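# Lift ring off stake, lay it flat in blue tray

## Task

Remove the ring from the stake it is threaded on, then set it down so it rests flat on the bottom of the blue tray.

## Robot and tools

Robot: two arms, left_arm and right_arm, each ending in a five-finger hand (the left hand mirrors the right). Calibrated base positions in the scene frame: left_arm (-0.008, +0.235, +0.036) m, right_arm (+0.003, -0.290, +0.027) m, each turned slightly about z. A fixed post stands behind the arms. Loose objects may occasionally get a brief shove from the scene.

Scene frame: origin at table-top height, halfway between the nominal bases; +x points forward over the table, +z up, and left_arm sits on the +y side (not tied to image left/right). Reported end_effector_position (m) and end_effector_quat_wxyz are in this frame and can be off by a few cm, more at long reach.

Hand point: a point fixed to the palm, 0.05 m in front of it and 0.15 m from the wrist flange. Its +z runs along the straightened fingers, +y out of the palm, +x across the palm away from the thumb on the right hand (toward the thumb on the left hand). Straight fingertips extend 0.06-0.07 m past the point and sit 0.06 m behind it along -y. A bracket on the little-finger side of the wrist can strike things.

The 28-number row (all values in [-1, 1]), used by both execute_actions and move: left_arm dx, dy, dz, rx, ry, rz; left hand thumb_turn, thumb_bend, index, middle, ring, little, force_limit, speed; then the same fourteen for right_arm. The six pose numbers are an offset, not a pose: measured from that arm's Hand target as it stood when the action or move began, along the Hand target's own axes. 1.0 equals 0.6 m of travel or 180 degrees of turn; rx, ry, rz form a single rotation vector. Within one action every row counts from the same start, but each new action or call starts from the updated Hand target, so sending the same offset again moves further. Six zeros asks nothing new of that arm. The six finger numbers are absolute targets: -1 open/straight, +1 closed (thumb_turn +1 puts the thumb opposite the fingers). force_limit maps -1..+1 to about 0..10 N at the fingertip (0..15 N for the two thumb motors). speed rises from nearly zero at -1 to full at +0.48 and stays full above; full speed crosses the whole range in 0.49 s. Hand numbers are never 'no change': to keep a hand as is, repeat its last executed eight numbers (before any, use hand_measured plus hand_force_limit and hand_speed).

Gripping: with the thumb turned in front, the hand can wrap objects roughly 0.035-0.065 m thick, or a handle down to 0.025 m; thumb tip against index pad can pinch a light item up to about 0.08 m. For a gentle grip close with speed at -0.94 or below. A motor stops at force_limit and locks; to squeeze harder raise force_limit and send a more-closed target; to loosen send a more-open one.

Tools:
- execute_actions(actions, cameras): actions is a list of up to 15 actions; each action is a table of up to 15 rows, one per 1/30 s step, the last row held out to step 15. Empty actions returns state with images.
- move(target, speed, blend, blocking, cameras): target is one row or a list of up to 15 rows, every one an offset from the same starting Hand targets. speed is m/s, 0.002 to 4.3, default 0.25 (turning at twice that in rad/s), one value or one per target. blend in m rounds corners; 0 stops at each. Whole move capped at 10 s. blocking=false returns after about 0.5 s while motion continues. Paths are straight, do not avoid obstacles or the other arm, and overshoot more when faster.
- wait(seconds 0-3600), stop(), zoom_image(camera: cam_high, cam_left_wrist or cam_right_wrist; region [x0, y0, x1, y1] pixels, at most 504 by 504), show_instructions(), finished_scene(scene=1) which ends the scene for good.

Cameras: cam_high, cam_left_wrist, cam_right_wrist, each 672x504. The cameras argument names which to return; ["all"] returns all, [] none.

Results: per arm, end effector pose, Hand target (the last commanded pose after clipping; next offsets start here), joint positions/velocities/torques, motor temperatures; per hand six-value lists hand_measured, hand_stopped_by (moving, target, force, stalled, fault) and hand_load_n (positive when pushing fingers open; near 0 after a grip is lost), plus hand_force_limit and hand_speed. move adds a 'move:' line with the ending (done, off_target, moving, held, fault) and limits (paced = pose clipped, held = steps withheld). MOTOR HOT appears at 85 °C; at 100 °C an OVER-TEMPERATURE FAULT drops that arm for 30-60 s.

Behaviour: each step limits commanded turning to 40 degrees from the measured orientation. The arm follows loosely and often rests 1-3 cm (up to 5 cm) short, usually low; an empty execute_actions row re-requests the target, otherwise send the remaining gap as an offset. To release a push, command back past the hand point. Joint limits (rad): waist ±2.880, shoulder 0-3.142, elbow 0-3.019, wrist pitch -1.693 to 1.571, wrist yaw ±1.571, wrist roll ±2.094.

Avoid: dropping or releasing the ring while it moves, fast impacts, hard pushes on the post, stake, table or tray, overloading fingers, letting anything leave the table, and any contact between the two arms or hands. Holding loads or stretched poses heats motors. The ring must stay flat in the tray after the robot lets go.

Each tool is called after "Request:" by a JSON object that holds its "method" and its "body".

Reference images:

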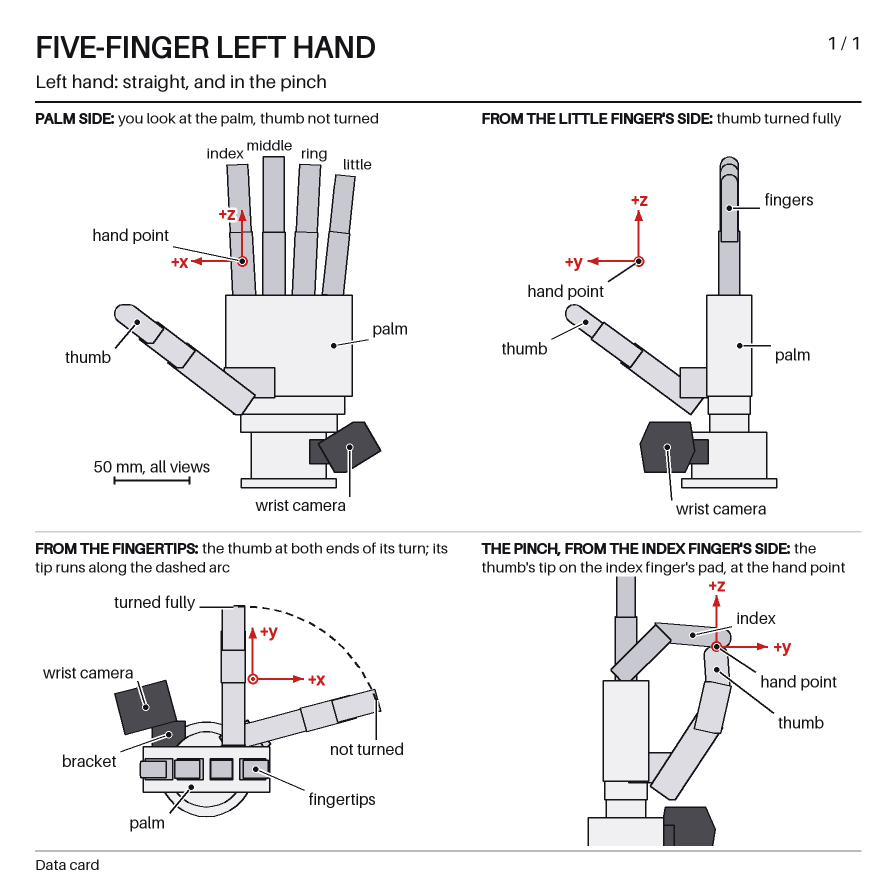

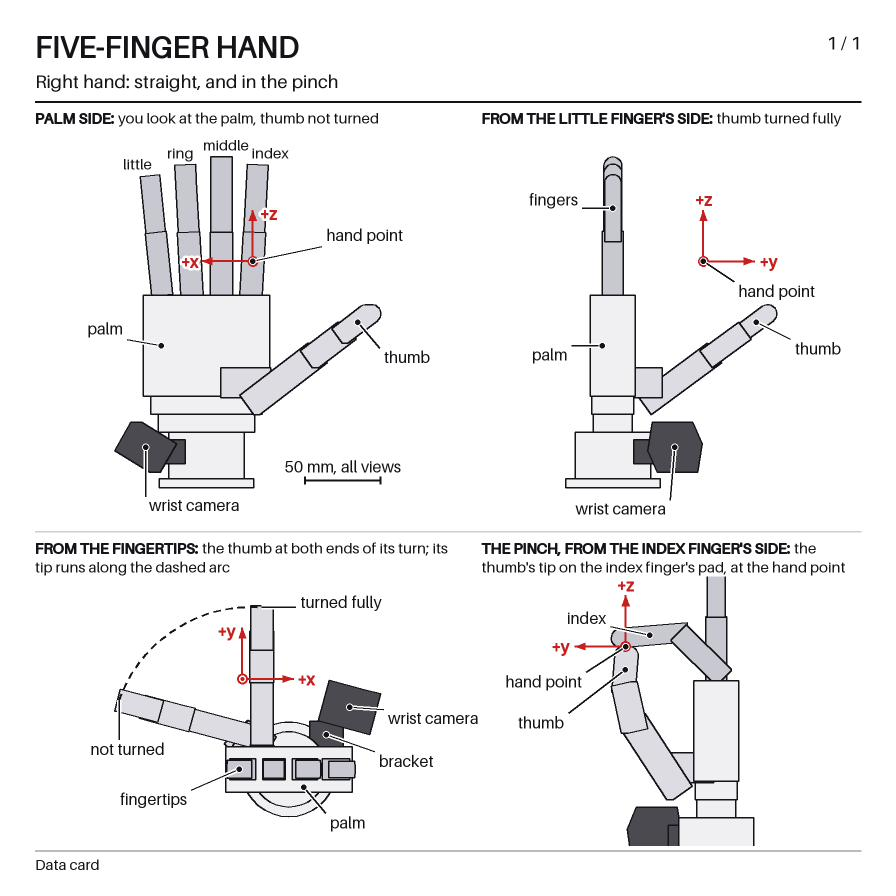

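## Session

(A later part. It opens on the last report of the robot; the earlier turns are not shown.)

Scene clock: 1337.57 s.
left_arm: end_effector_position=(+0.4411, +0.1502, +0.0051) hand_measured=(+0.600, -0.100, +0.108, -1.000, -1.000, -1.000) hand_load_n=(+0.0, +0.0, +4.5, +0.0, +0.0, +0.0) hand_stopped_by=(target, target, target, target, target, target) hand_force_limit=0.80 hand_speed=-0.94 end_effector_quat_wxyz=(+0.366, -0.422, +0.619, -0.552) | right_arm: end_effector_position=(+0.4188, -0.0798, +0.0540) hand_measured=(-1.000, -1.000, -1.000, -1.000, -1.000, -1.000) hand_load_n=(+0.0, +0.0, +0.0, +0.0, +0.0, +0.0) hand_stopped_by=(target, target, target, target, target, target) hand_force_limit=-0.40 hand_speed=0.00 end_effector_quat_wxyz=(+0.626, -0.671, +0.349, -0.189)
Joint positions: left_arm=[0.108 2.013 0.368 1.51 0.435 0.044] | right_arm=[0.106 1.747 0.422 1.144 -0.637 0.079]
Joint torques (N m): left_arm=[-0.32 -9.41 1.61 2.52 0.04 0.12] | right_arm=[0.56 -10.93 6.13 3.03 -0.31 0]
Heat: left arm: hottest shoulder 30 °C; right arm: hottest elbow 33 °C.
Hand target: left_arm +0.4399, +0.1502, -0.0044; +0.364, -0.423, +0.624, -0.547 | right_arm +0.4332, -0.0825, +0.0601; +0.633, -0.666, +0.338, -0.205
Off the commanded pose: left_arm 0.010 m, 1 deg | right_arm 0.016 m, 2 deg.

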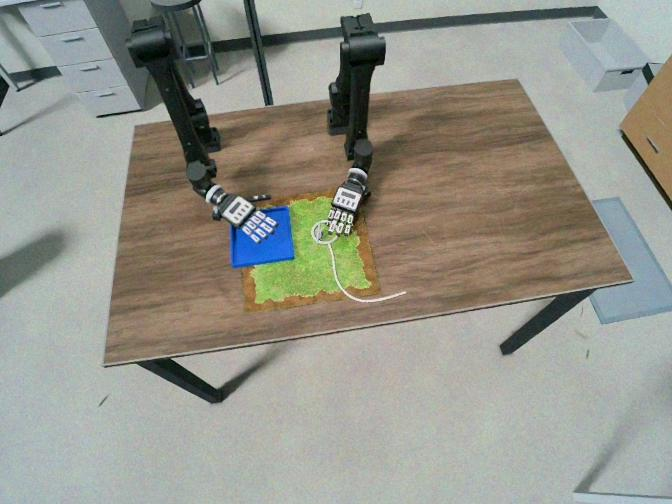

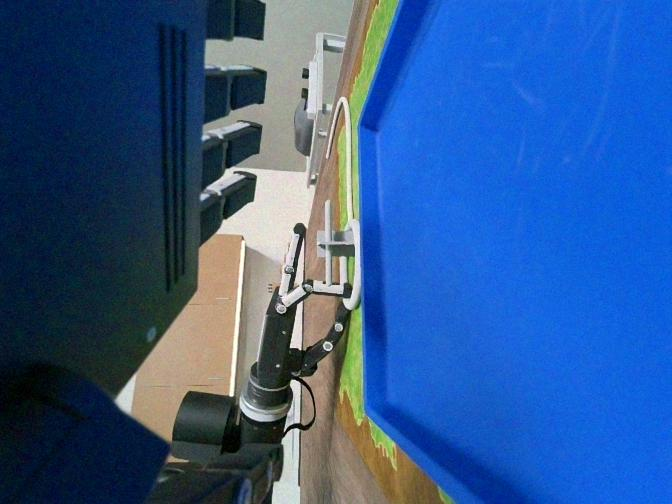

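Request:
{"method": "execute_actions", "body": {"actions": [[[0,0,0,0,0,0,0.6,-0.1,0.13,-1,-1,-1,0.9,-0.94,0,0,0,0,0,0,-1,-1,-1,-1,-1,-1,-0.4,0]],[[0,0,0,0,0,0,0.6,-0.1,0.15,-1,-1,-1,0.9,-0.94,0,0,0,0,0,0,-1,-1,-1,-1,-1,-1,-0.4,0]]], "cameras": ["cam_high","cam_right_wrist"]}}

Request:
{"method": "zoom_image", "body": {"camera": "cam_right_wrist", "region": [290, 240, 390, 340]}}

Request:
{"method": "zoom_image", "body": {"camera": "cam_high", "region": [300, 210, 350, 250]}}

Scene clock: 1339.23 s.
left_arm: end_effector_position=(+0.4414, +0.1502, +0.0057) hand_measured=(+0.600, -0.100, +0.136, -1.000, -1.000, -1.000) hand_load_n=(-0.5, +0.5, +10.5, +0.0, +0.0, +0.0) hand_stopped_by=(target, target, force, target, target, target) hand_force_limit=0.90 hand_speed=-0.94 end_effector_quat_wxyz=(+0.367, -0.421, +0.619, -0.553) | right_arm: end_effector_position=(+0.4188, -0.0798, +0.0540) hand_measured=(-1.000, -1.000, -1.000, -1.000, -1.000, -1.000) hand_load_n=(-0.5, +0.0, +0.0, +0.0, +0.0, +0.0) hand_stopped_by=(target, target, target, target, target, target) hand_force_limit=-0.40 hand_speed=0.00 end_effector_quat_wxyz=(+0.626, -0.671, +0.349, -0.189)
Joint positions: left_arm=[0.108 2.013 0.368 1.513 0.435 0.044] | right_arm=[0.106 1.747 0.422 1.144 -0.637 0.079]
Joint torques (N m): left_arm=[-0.32 -9.35 1.59 2.33 0.05 0.13] | right_arm=[0.85 -10.4 5.89 2.96 -0.33 -0.02]
Heat: left arm: hottest shoulder 30 °C; right arm: hottest elbow 33 °C.
Hand target: left_arm +0.4399, +0.1502, -0.0043; +0.364, -0.423, +0.624, -0.547 | right_arm +0.4332, -0.0825, +0.0601; +0.633, -0.666, +0.338, -0.205
Off the commanded pose: left_arm 0.010 m, 1 deg | right_arm 0.016 m, 2 deg.

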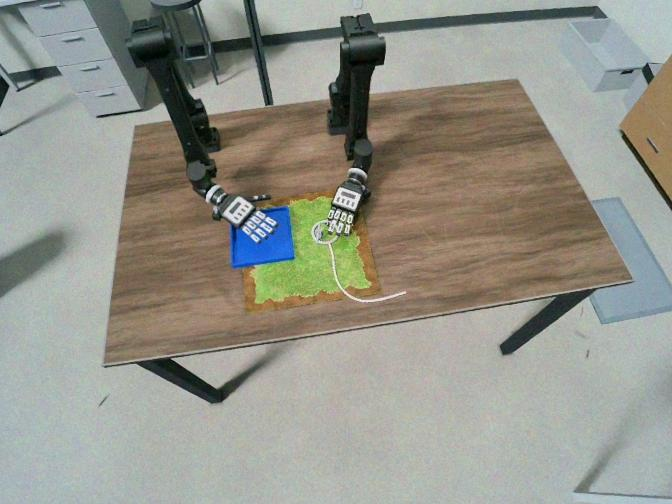

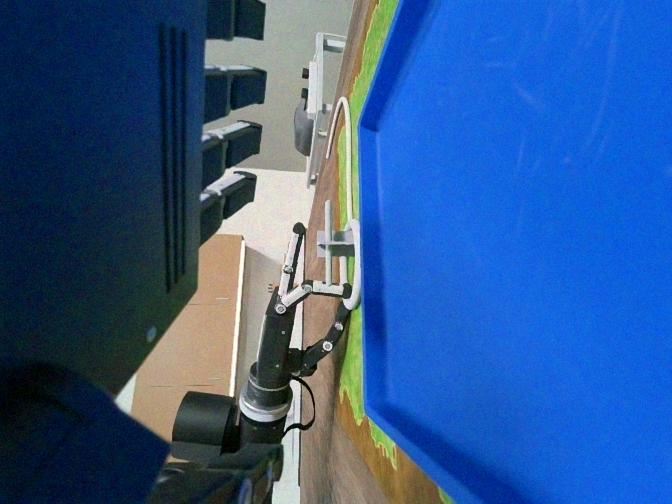

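Scaled by 5.040 from the camera's image (finer frame: 960x720).

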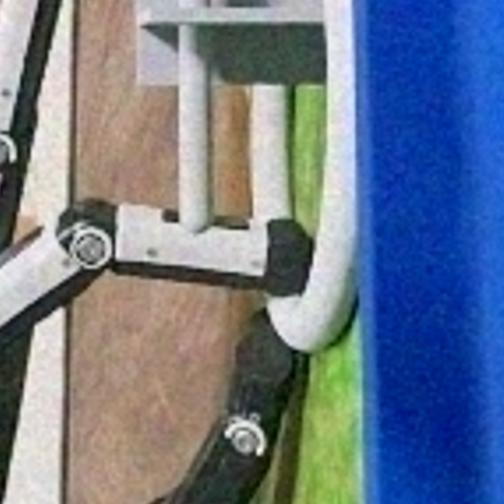

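Scaled by 10.080 from the camera's image (finer frame: 960x720).

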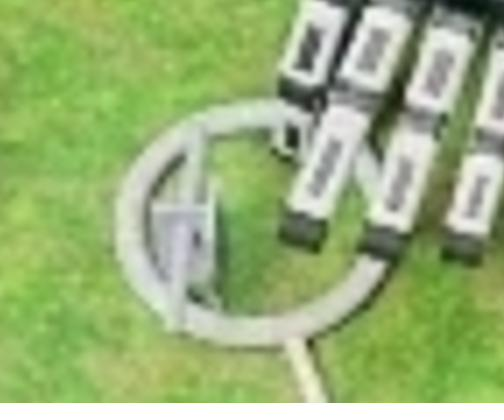

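Request:
{"method": "move", "body": {"target": [0.0001,-0.0132,-0.0018,0,0,0,0.6,-0.1,0.15,-1,-1,-1,0.9,-0.94,0,0,0,0,0,0,-1,-1,-1,-1,-1,-1,-0.4,0], "speed": 0.02, "cameras": ["cam_high","cam_right_wrist"]}}

Request:
{"method": "zoom_image", "body": {"camera": "cam_right_wrist", "region": [290, 240, 390, 340]}}

Request:
{"method": "zoom_image", "body": {"camera": "cam_high", "region": [300, 210, 350, 250]}}

Scene clock: 1343.80 s.
left_arm: end_effector_position=(+0.4415, +0.1502, +0.0064) hand_measured=(+0.600, -0.100, +0.136, -1.000, -1.000, -1.000) hand_load_n=(-1.0, +2.0, +9.0, +0.0, +0.0, +0.0) hand_stopped_by=(target, target, force, target, target, target) hand_force_limit=0.90 hand_speed=-0.94 end_effector_quat_wxyz=(+0.365, -0.423, +0.620, -0.552) | right_arm: end_effector_position=(+0.4188, -0.0798, +0.0540) hand_measured=(-1.000, -1.000, -1.000, -1.000, -1.000, -1.000) hand_load_n=(+0.0, +0.0, +0.0, +0.0, +0.0, +0.0) hand_stopped_by=(target, target, target, target, target, target) hand_force_limit=-0.40 hand_speed=0.00 end_effector_quat_wxyz=(+0.626, -0.671, +0.349, -0.189)
Joint positions: left_arm=[0.108 2.004 0.368 1.497 0.435 0.044] | right_arm=[0.106 1.747 0.422 1.144 -0.637 0.079]
Joint torques (N m): left_arm=[-0.32 -11.69 1.1 1.61 0.06 0.12] | right_arm=[0.73 -10.34 5.93 3.07 -0.32 -0.04]
Heat: left arm: hottest shoulder 30 °C; right arm: hottest elbow 33 °C.
Hand target: left_arm +0.4399, +0.1502, +0.0036; +0.364, -0.423, +0.624, -0.547 | right_arm +0.4332, -0.0825, +0.0601; +0.633, -0.666, +0.338, -0.205
Off the commanded pose: left_arm 0.003 m, 1 deg | right_arm 0.016 m, 2 deg.
move: done

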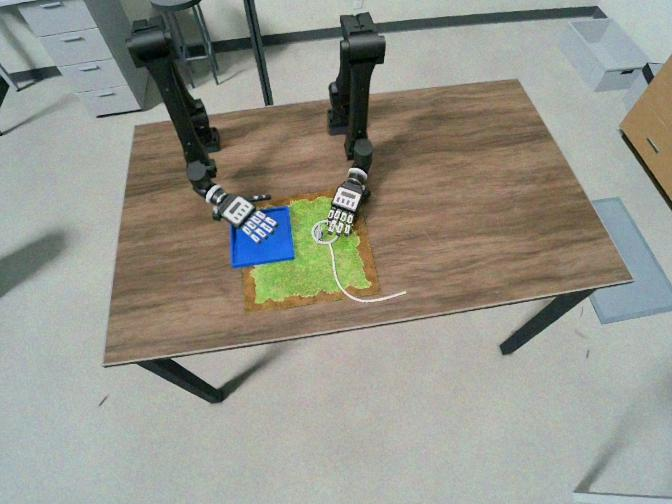

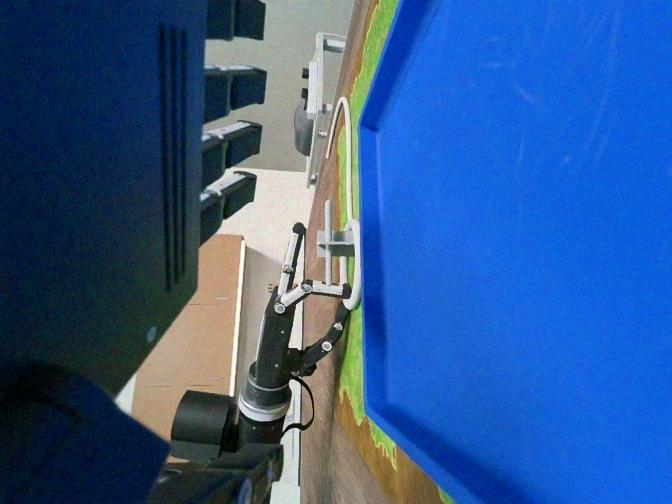

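Scaled by 5.040 from the camera's image (finer frame: 960x720).

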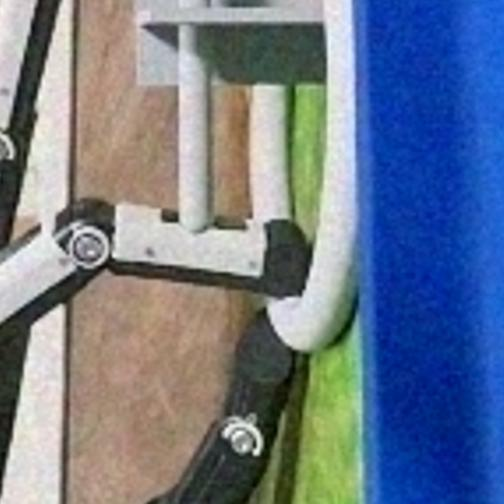

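Scaled by 10.080 from the camera's image (finer frame: 960x720).

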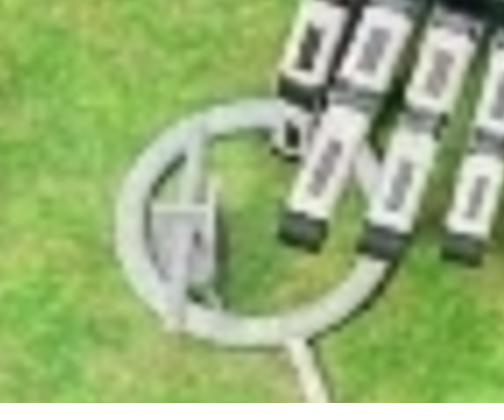

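Request:
{"method": "move", "body": {"target": [0.0001,-0.0083,-0.0011,0,0,0,0.6,-0.1,0.15,-1,-1,-1,0.9,-0.94,0,0,0,0,0,0,-1,-1,-1,-1,-1,-1,-0.4,0], "speed": 0.02, "cameras": ["cam_high","cam_right_wrist"]}}

Request:
{"method": "zoom_image", "body": {"camera": "cam_right_wrist", "region": [290, 240, 390, 340]}}

Request:
{"method": "zoom_image", "body": {"camera": "cam_high", "region": [300, 210, 350, 250]}}

Scene clock: 1344.83 s.
left_arm: end_effector_position=(+0.4418, +0.1502, +0.0079) hand_measured=(+0.600, -0.100, +0.136, -1.000, -1.000, -1.000) hand_load_n=(-1.0, +3.0, +8.0, +0.0, +0.0, +0.0) hand_stopped_by=(target, target, force, target, target, target) hand_force_limit=0.90 hand_speed=-0.94 end_effector_quat_wxyz=(+0.362, -0.425, +0.621, -0.550) | right_arm: end_effector_position=(+0.4188, -0.0798, +0.0540) hand_measured=(-1.000, -1.000, -1.000, -1.000, -1.000, -1.000) hand_load_n=(-0.5, +0.0, +0.0, +0.0, +0.0, +0.0) hand_stopped_by=(target, target, target, target, target, target) hand_force_limit=-0.40 hand_speed=0.00 end_effector_quat_wxyz=(+0.626, -0.671, +0.349, -0.189)
Joint positions: left_arm=[0.108 1.985 0.368 1.47 0.435 0.044] | right_arm=[0.106 1.747 0.422 1.144 -0.637 0.079]
Joint torques (N m): left_arm=[-0.26 -12.22 0.95 1.98 0.06 0.12] | right_arm=[0.32 -10.29 6.2 3.14 -0.32 -0.06]
Heat: left arm: hottest shoulder 30 °C; right arm: hottest elbow 33 °C.
Hand target: left_arm +0.4399, +0.1502, +0.0086; +0.364, -0.423, +0.624, -0.547 | right_arm +0.4332, -0.0825, +0.0601; +0.633, -0.666, +0.338, -0.205
Off the commanded pose: left_arm 0.002 m, 1 deg | right_arm 0.016 m, 2 deg.
move: done

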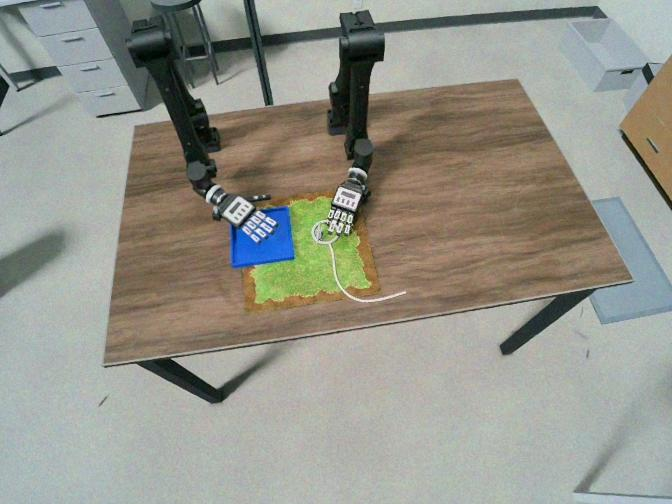

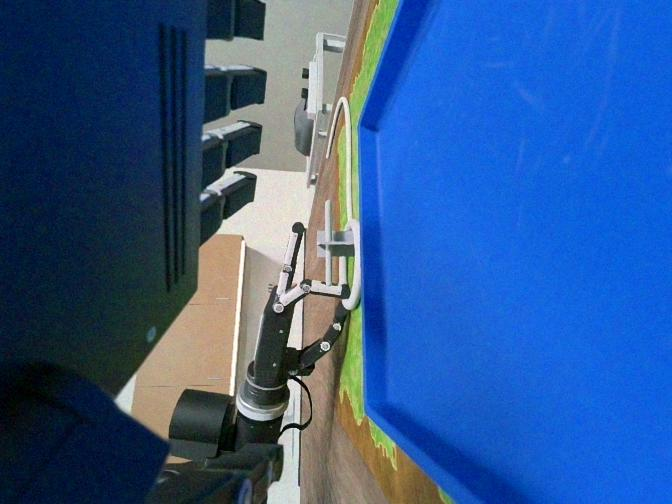

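Scaled by 5.040 from the camera's image (finer frame: 960x720).

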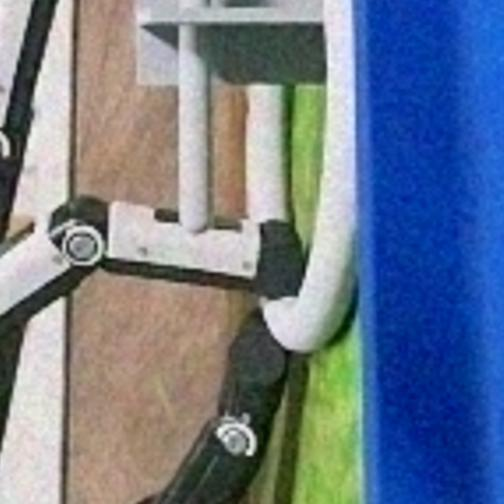

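Scaled by 10.080 from the camera's image (finer frame: 960x720).

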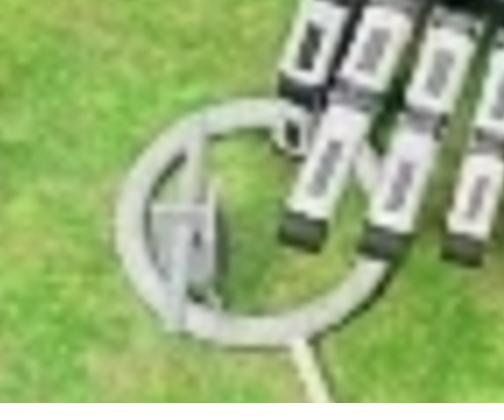

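Request:
{"method": "move", "body": {"target": [0.0001,-0.005,-0.0007,0,0,0,0.6,-0.1,0.15,-1,-1,-1,0.9,-0.94,0,0,0,0,0,0,-1,-1,-1,-1,-1,-1,-0.4,0], "speed": 0.02, "cameras": ["cam_high","cam_right_wrist"]}}

Request:
{"method": "zoom_image", "body": {"camera": "cam_right_wrist", "region": [290, 240, 390, 340]}}

Request:
{"method": "zoom_image", "body": {"camera": "cam_high", "region": [300, 210, 350, 250]}}

Scene clock: 1345.97 s.
left_arm: end_effector_position=(+0.4431, +0.1503, +0.0118) hand_measured=(+0.600, -0.100, +0.136, -1.000, -1.000, -1.000) hand_load_n=(-1.0, +3.0, +7.5, +0.0, +0.0, +0.0) hand_stopped_by=(target, target, force, target, target, target) hand_force_limit=0.90 hand_speed=-0.94 end_effector_quat_wxyz=(+0.363, -0.425, +0.621, -0.550) | right_arm: end_effector_position=(+0.4188, -0.0798, +0.0540) hand_measured=(-1.000, -1.000, -1.000, -1.000, -1.000, -1.000) hand_load_n=(-0.5, +0.0, +0.0, +0.0, +0.0, -0.5) hand_stopped_by=(target, target, target, target, target, target) hand_force_limit=-0.40 hand_speed=0.00 end_effector_quat_wxyz=(+0.626, -0.671, +0.349, -0.189)
Joint positions: left_arm=[0.108 1.969 0.368 1.457 0.435 0.044] | right_arm=[0.106 1.747 0.422 1.144 -0.637 0.079]
Joint torques (N m): left_arm=[-0.21 -12.16 0.9 2 0.06 0.12] | right_arm=[0.38 -10.64 5.85 2.99 -0.32 0]
Heat: left arm: hottest shoulder 30 °C; right arm: hottest elbow 33 °C.
Hand target: left_arm +0.4399, +0.1502, +0.0116; +0.364, -0.423, +0.624, -0.547 | right_arm +0.4332, -0.0825, +0.0601; +0.633, -0.666, +0.338, -0.205
Off the commanded pose: left_arm 0.003 m, 1 deg | right_arm 0.016 m, 2 deg.
move: done

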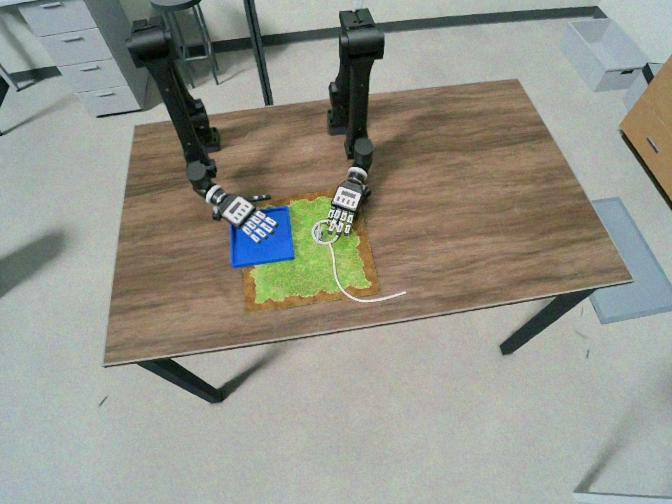

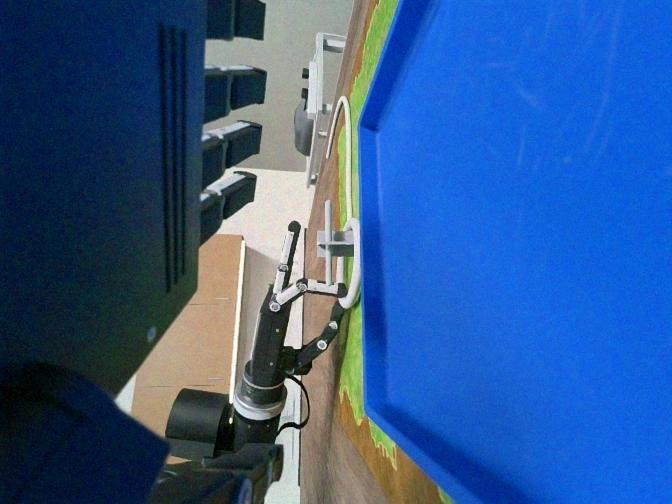

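Scaled by 5.040 from the camera's image (finer frame: 960x720).

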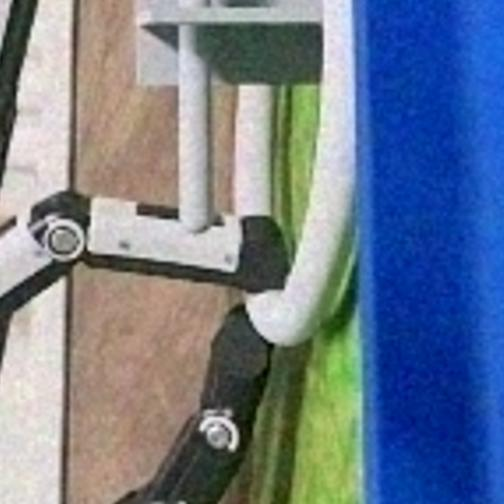

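Scaled by 10.080 from the camera's image (finer frame: 960x720).

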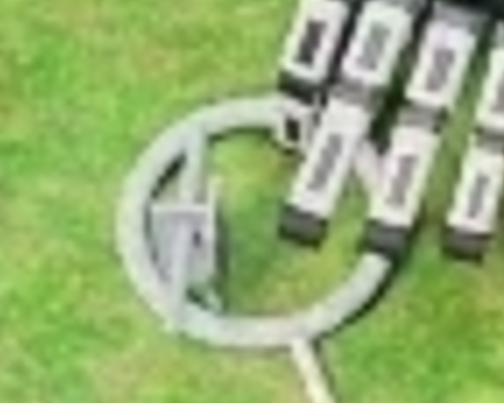

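Request:
{"method": "move", "body": {"target": [0.0001,-0.005,-0.0007,0,0,0,0.6,-0.1,0.15,-1,-1,-1,0.9,-0.94,0,0,0,0,0,0,-1,-1,-1,-1,-1,-1,-0.4,0], "speed": 0.02, "cameras": ["cam_high","cam_right_wrist","cam_left_wrist"]}}

Request:
{"method": "zoom_image", "body": {"camera": "cam_right_wrist", "region": [290, 200, 390, 340]}}

Request:
{"method": "zoom_image", "body": {"camera": "cam_high", "region": [300, 210, 350, 250]}}

Request:
{"method": "zoom_image", "body": {"camera": "cam_left_wrist", "region": [250, 100, 450, 350]}}

Scene clock: 1349.50 s.
left_arm: end_effector_position=(+0.4437, +0.1503, +0.0173) hand_measured=(+0.600, -0.100, +0.138, -1.000, -1.000, -1.000) hand_load_n=(+0.0, +0.0, +0.0, +0.0, +0.0, +0.0) hand_stopped_by=(target, target, force, target, target, target) hand_force_limit=0.90 hand_speed=-0.94 end_effector_quat_wxyz=(+0.365, -0.423, +0.620, -0.552) | right_arm: end_effector_position=(+0.4188, -0.0798, +0.0540) hand_measured=(-1.000, -1.000, -1.000, -1.000, -1.000, -1.000) hand_load_n=(+0.0, -0.5, +0.0, +0.0, +0.0, -0.5) hand_stopped_by=(target, target, target, target, target, target) hand_force_limit=-0.40 hand_speed=0.00 end_effector_quat_wxyz=(+0.626, -0.671, +0.349, -0.189)
Joint positions: left_arm=[0.108 1.949 0.364 1.446 0.435 0.044] | right_arm=[0.106 1.747 0.422 1.144 -0.637 0.079]
Joint torques (N m): left_arm=[-0.15 -11.69 1.03 1.8 0.03 0.11] | right_arm=[0.38 -10.99 6.13 2.95 -0.32 -0.02]
Heat: left arm: hottest shoulder 30 °C; right arm: hottest elbow 33 °C.
Hand target: left_arm +0.4399, +0.1501, +0.0146; +0.363, -0.423, +0.624, -0.547 | right_arm +0.4332, -0.0825, +0.0601; +0.633, -0.666, +0.338, -0.205
Off the commanded pose: left_arm 0.005 m, 1 deg | right_arm 0.016 m, 2 deg.
move: done

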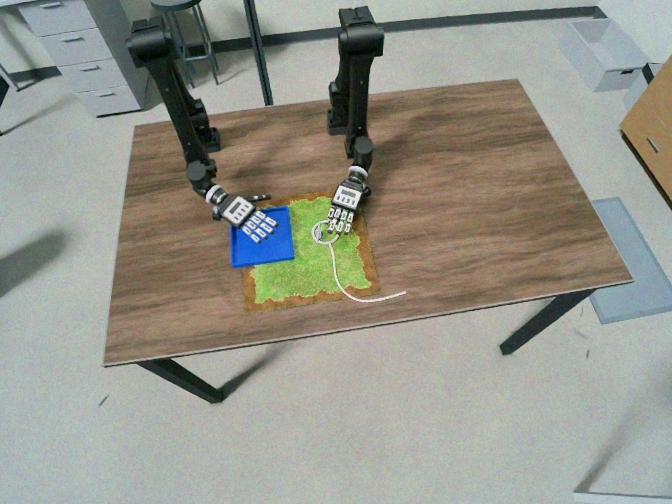

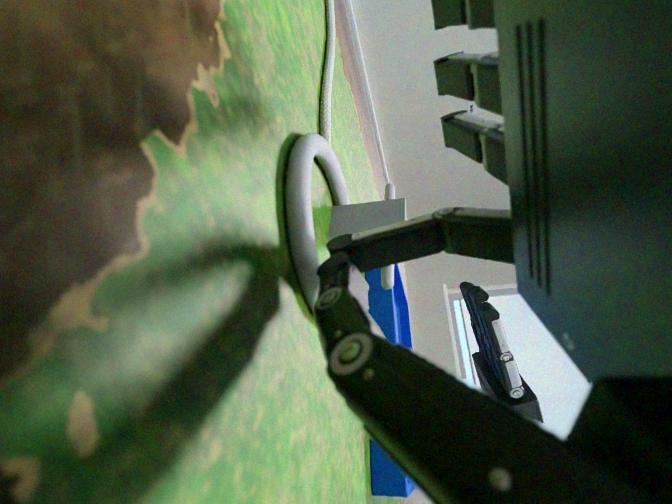

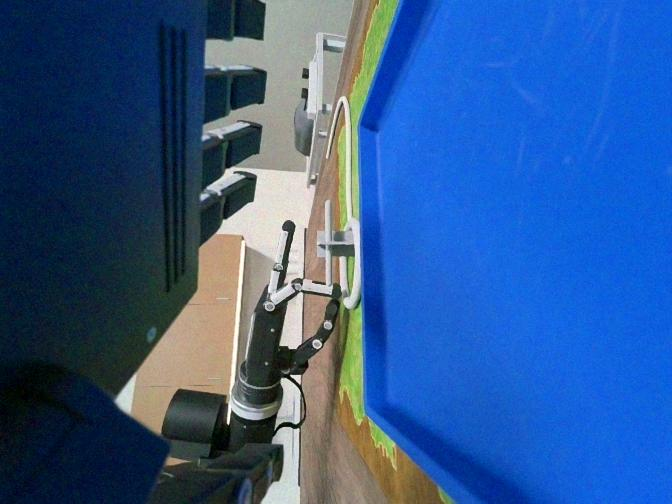

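Scaled by 3.600 from the camera's image (finer frame: 960x720).

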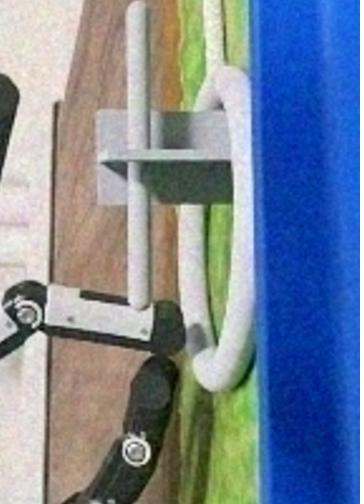

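Scaled by 10.080 from the camera's image (finer frame: 960x720).

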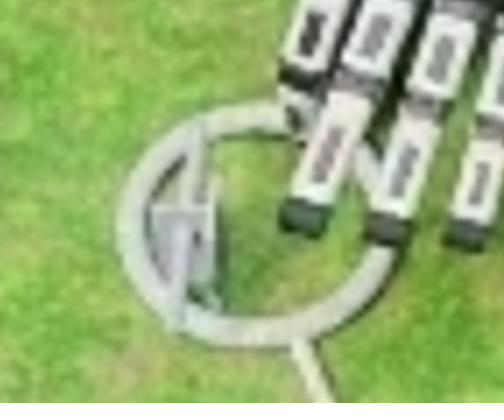

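Scaled by 2.016 from the camera's image (finer frame: 960x720).

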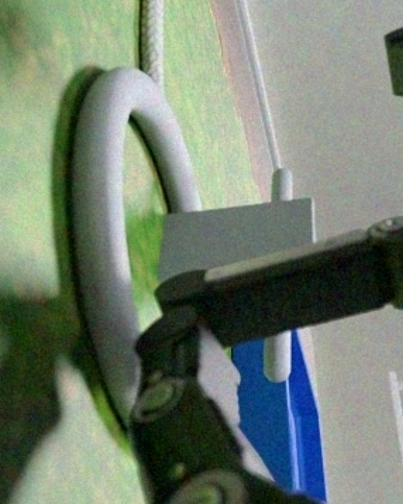

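Request:
{"method": "execute_actions", "body": {"actions": [[[0,0,0,0,0,0,0.6,-0.1,-0.3,-1,-1,-1,0.5,-0.6,0,0,0,0,0,0,-1,-1,-1,-1,-1,-1,-0.4,0]],[[0,0,-0.008,0,0,0,0.6,-0.1,-0.3,-1,-1,-1,0.5,-0.6,0,0,0,0,0,0,-1,-1,-1,-1,-1,-1,-0.4,0]],[[0.012,0,-0.004,0,0,0,1.0,-0.1,-0.3,-1,-1,-1,0.5,-0.6,0,0,0,0,0,0,-1,-1,-1,-1,-1,-1,-0.4,0]],[[0.012,0,-0.002,0,0,0,1.0,-0.1,-0.3,-0.3,-1,-1,0.5,-0.6,0,0,0,0,0,0,-1,-1,-1,-1,-1,-1,-0.4,0]]], "cameras": ["cam_high","cam_right_wrist"]}}

Request:
{"method": "zoom_image", "body": {"camera": "cam_right_wrist", "region": [290, 240, 390, 340]}}

Request:
{"method": "zoom_image", "body": {"camera": "cam_high", "region": [300, 210, 350, 250]}}

Scene clock: 1355.60 s.
left_arm: end_effector_position=(+0.4283, +0.1434, +0.0121) hand_measured=(+1.000, -0.100, -0.300, -0.300, -1.000, -1.000) hand_load_n=(+0.0, +0.0, +0.0, +0.0, +0.0, +0.0) hand_stopped_by=(target, target, target, target, target, target) hand_force_limit=0.50 hand_speed=-0.60 end_effector_quat_wxyz=(+0.360, -0.431, +0.624, -0.544) | right_arm: end_effector_position=(+0.4188, -0.0798, +0.0540) hand_measured=(-1.000, -1.000, -1.000, -1.000, -1.000, -1.000) hand_load_n=(-0.5, +0.0, -0.5, +0.0, +0.0, +0.0) hand_stopped_by=(target, target, target, target, target, target) hand_force_limit=-0.40 hand_speed=0.00 end_effector_quat_wxyz=(+0.626, -0.671, +0.349, -0.189)
Joint positions: left_arm=[0.081 1.947 0.327 1.457 0.401 0.044] | right_arm=[0.106 1.747 0.422 1.144 -0.637 0.079]
Joint torques (N m): left_arm=[-0.97 -11.46 0.83 2.86 0.04 0.05] | right_arm=[-0.15 -10.7 6.06 2.97 -0.25 0]
Heat: left arm: hottest shoulder 30 °C; right arm: hottest elbow 33 °C.
Hand target: left_arm +0.4266, +0.1400, +0.0160; +0.364, -0.423, +0.624, -0.547 | right_arm +0.4332, -0.0825, +0.0601; +0.633, -0.666, +0.338, -0.205
Off the commanded pose: left_arm 0.005 m, 1 deg | right_arm 0.016 m, 2 deg.

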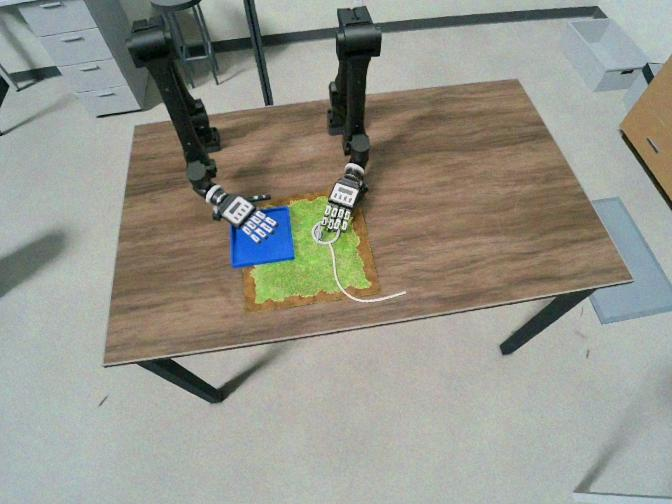

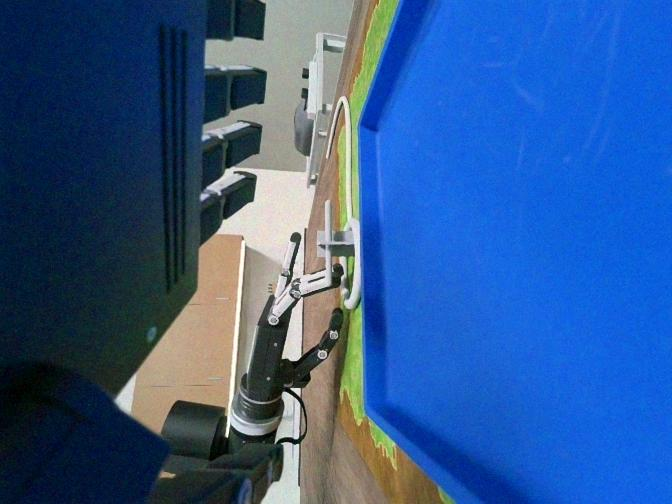

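Scaled by 5.040 from the camera's image (finer frame: 960x720).

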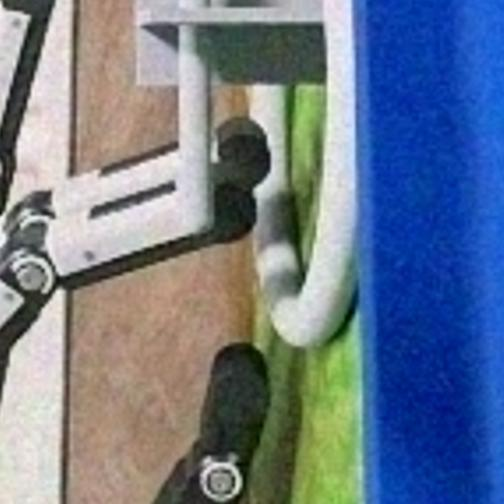

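Scaled by 10.080 from the camera's image (finer frame: 960x720).

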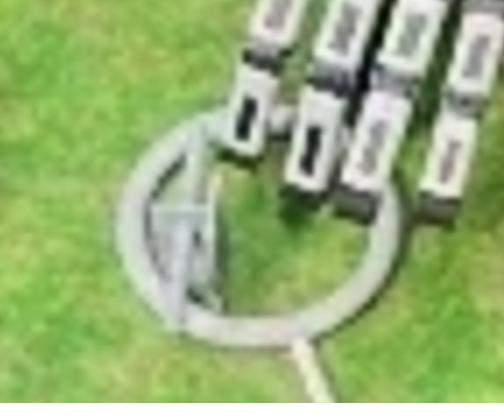

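Request:
{"method": "execute_actions", "body": {"actions": [[[-0.008,0.003,0,0,0,0,1.0,-0.1,-0.3,-0.3,-1,-1,0.5,-0.6,0,0,0,0,0,0,-1,-1,-1,-1,-1,-1,-0.4,0]],[[0,0.012,0,0,0,0,1.0,-0.1,-0.05,-0.05,-1,-1,0.5,-0.6,0,0,0,0,0,0,-1,-1,-1,-1,-1,-1,-0.4,0]]], "cameras": ["cam_high","cam_right_wrist"]}}

Request:
{"method": "zoom_image", "body": {"camera": "cam_right_wrist", "region": [290, 240, 390, 340]}}

Request:
{"method": "zoom_image", "body": {"camera": "cam_high", "region": [300, 210, 350, 250]}}

Scene clock: 1358.33 s.
left_arm: end_effector_position=(+0.4274, +0.1413, +0.0120) hand_measured=(+1.000, -0.100, -0.050, -0.050, -1.000, -1.000) hand_load_n=(+0.0, +0.0, +0.0, +0.0, +0.0, +0.0) hand_stopped_by=(target, target, target, target, target, target) hand_force_limit=0.50 hand_speed=-0.60 end_effector_quat_wxyz=(+0.361, -0.423, +0.623, -0.550) | right_arm: end_effector_position=(+0.4188, -0.0798, +0.0540) hand_measured=(-1.000, -1.000, -1.000, -1.000, -1.000, -1.000) hand_load_n=(-0.5, +0.0, +0.0, +0.0, +0.0, +0.0) hand_stopped_by=(target, target, target, target, target, target) hand_force_limit=-0.40 hand_speed=0.00 end_effector_quat_wxyz=(+0.626, -0.671, +0.349, -0.189)
Joint positions: left_arm=[0.081 1.968 0.327 1.493 0.413 0.044] | right_arm=[0.106 1.747 0.422 1.144 -0.637 0.079]
Joint torques (N m): left_arm=[0.21 -9.41 1.43 2.82 0.23 0.08] | right_arm=[0.44 -10.46 5.96 2.8 -0.28 -0.01]
Heat: left arm: hottest shoulder 30 °C; right arm: hottest elbow 33 °C.
Hand target: left_arm +0.4272, +0.1449, +0.0069; +0.363, -0.423, +0.624, -0.547 | right_arm +0.4332, -0.0825, +0.0601; +0.633, -0.666, +0.338, -0.205
Off the commanded pose: left_arm 0.006 m, 0 deg | right_arm 0.016 m, 2 deg.

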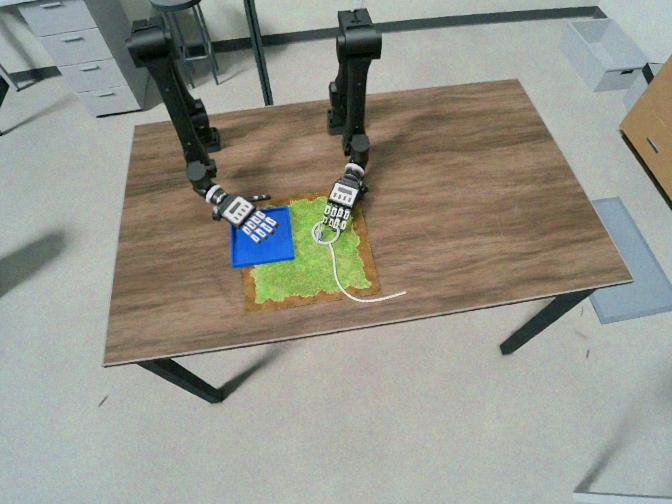

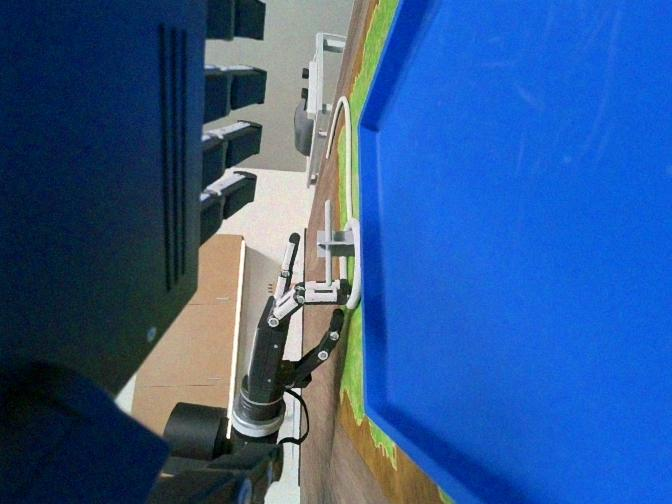

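Scaled by 5.040 from the camera's image (finer frame: 960x720).

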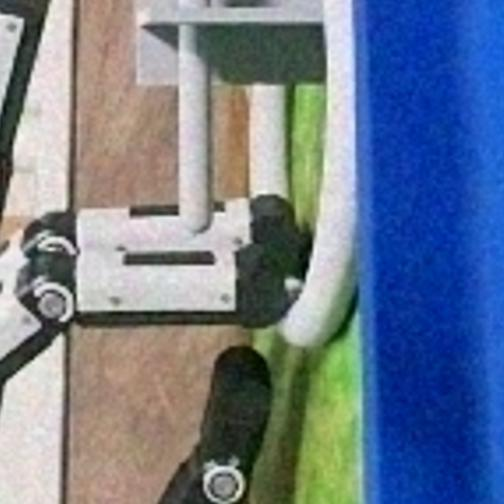

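Scaled by 10.080 from the camera's image (finer frame: 960x720).

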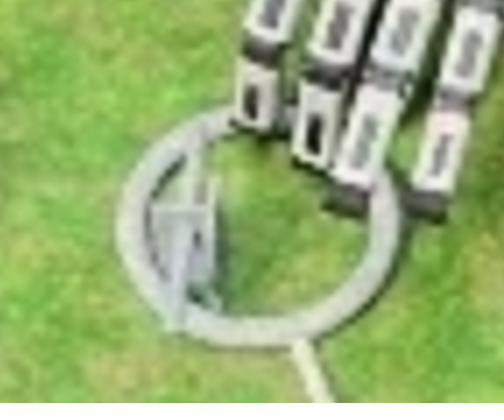

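Request:
{"method": "execute_actions", "body": {"actions": [[[0,-0.005,0,0,0,0,1.0,-0.1,-0.3,-0.3,-1,-1,0.5,-0.3,0,0,0,0,0,0,-1,-1,-1,-1,-1,-1,-0.4,0]],[[-0.008,0,0.013,0,0,0,1.0,-0.1,-0.3,-0.3,-1,-1,0.5,-0.6,0,0,0,0,0,0,-1,-1,-1,-1,-1,-1,-0.4,0]],[[0,0.005,0,0,0,0,1.0,-0.1,-0.05,-0.05,-1,-1,0.5,-0.6,0,0,0,0,0,0,-1,-1,-1,-1,-1,-1,-0.4,0]]], "cameras": ["cam_high","cam_right_wrist"]}}

Request:
{"method": "zoom_image", "body": {"camera": "cam_right_wrist", "region": [290, 240, 390, 340]}}

Request:
{"method": "zoom_image", "body": {"camera": "cam_high", "region": [300, 210, 350, 250]}}

Scene clock: 1360.60 s.
left_arm: end_effector_position=(+0.4337, +0.1409, +0.0128) hand_measured=(+1.000, -0.100, -0.050, -0.050, -1.000, -1.000) hand_load_n=(+0.0, +0.0, +0.0, +0.0, +0.0, +0.0) hand_stopped_by=(target, target, target, target, target, target) hand_force_limit=0.50 hand_speed=-0.60 end_effector_quat_wxyz=(+0.362, -0.420, +0.623, -0.552) | right_arm: end_effector_position=(+0.4188, -0.0798, +0.0540) hand_measured=(-1.000, -1.000, -1.000, -1.000, -1.000, -1.000) hand_load_n=(-0.5, +0.0, +0.0, +0.0, -0.5, +0.0) hand_stopped_by=(target, target, target, target, target, target) hand_force_limit=-0.40 hand_speed=0.00 end_effector_quat_wxyz=(+0.626, -0.671, +0.349, -0.189)
Joint positions: left_arm=[0.081 1.968 0.344 1.482 0.417 0.044] | right_arm=[0.106 1.747 0.422 1.144 -0.637 0.079]
Joint torques (N m): left_arm=[0.67 -9.41 2.18 2.41 0.21 0.09] | right_arm=[0.67 -10.4 5.89 3.15 -0.37 -0.05]
Heat: left arm: hottest shoulder 30 °C; right arm: hottest elbow 33 °C.
Hand target: left_arm +0.4364, +0.1463, +0.0059; +0.364, -0.423, +0.624, -0.547 | right_arm +0.4332, -0.0825, +0.0601; +0.633, -0.666, +0.338, -0.205
Off the commanded pose: left_arm 0.009 m, 1 deg | right_arm 0.016 m, 2 deg.

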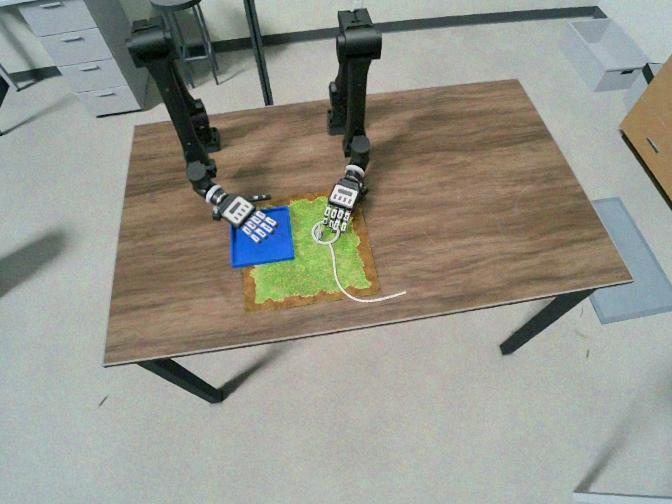

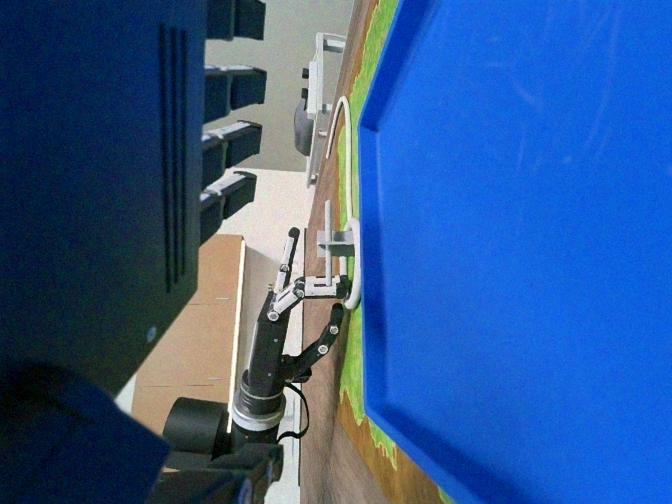

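Scaled by 5.040 from the camera's image (finer frame: 960x720).

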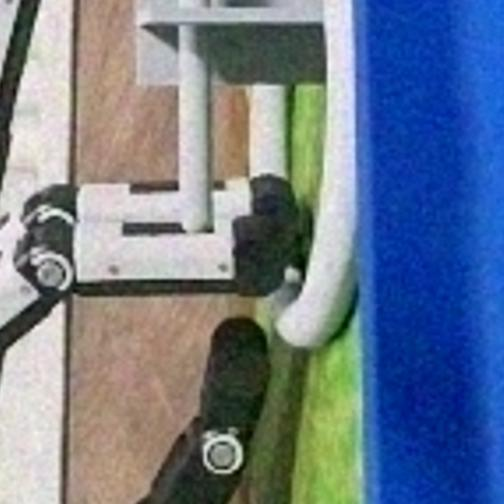

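Scaled by 10.080 from the camera's image (finer frame: 960x720).

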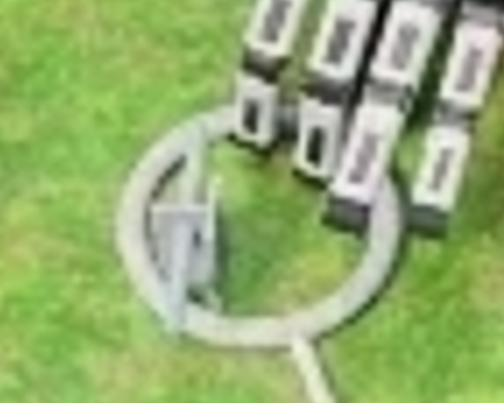

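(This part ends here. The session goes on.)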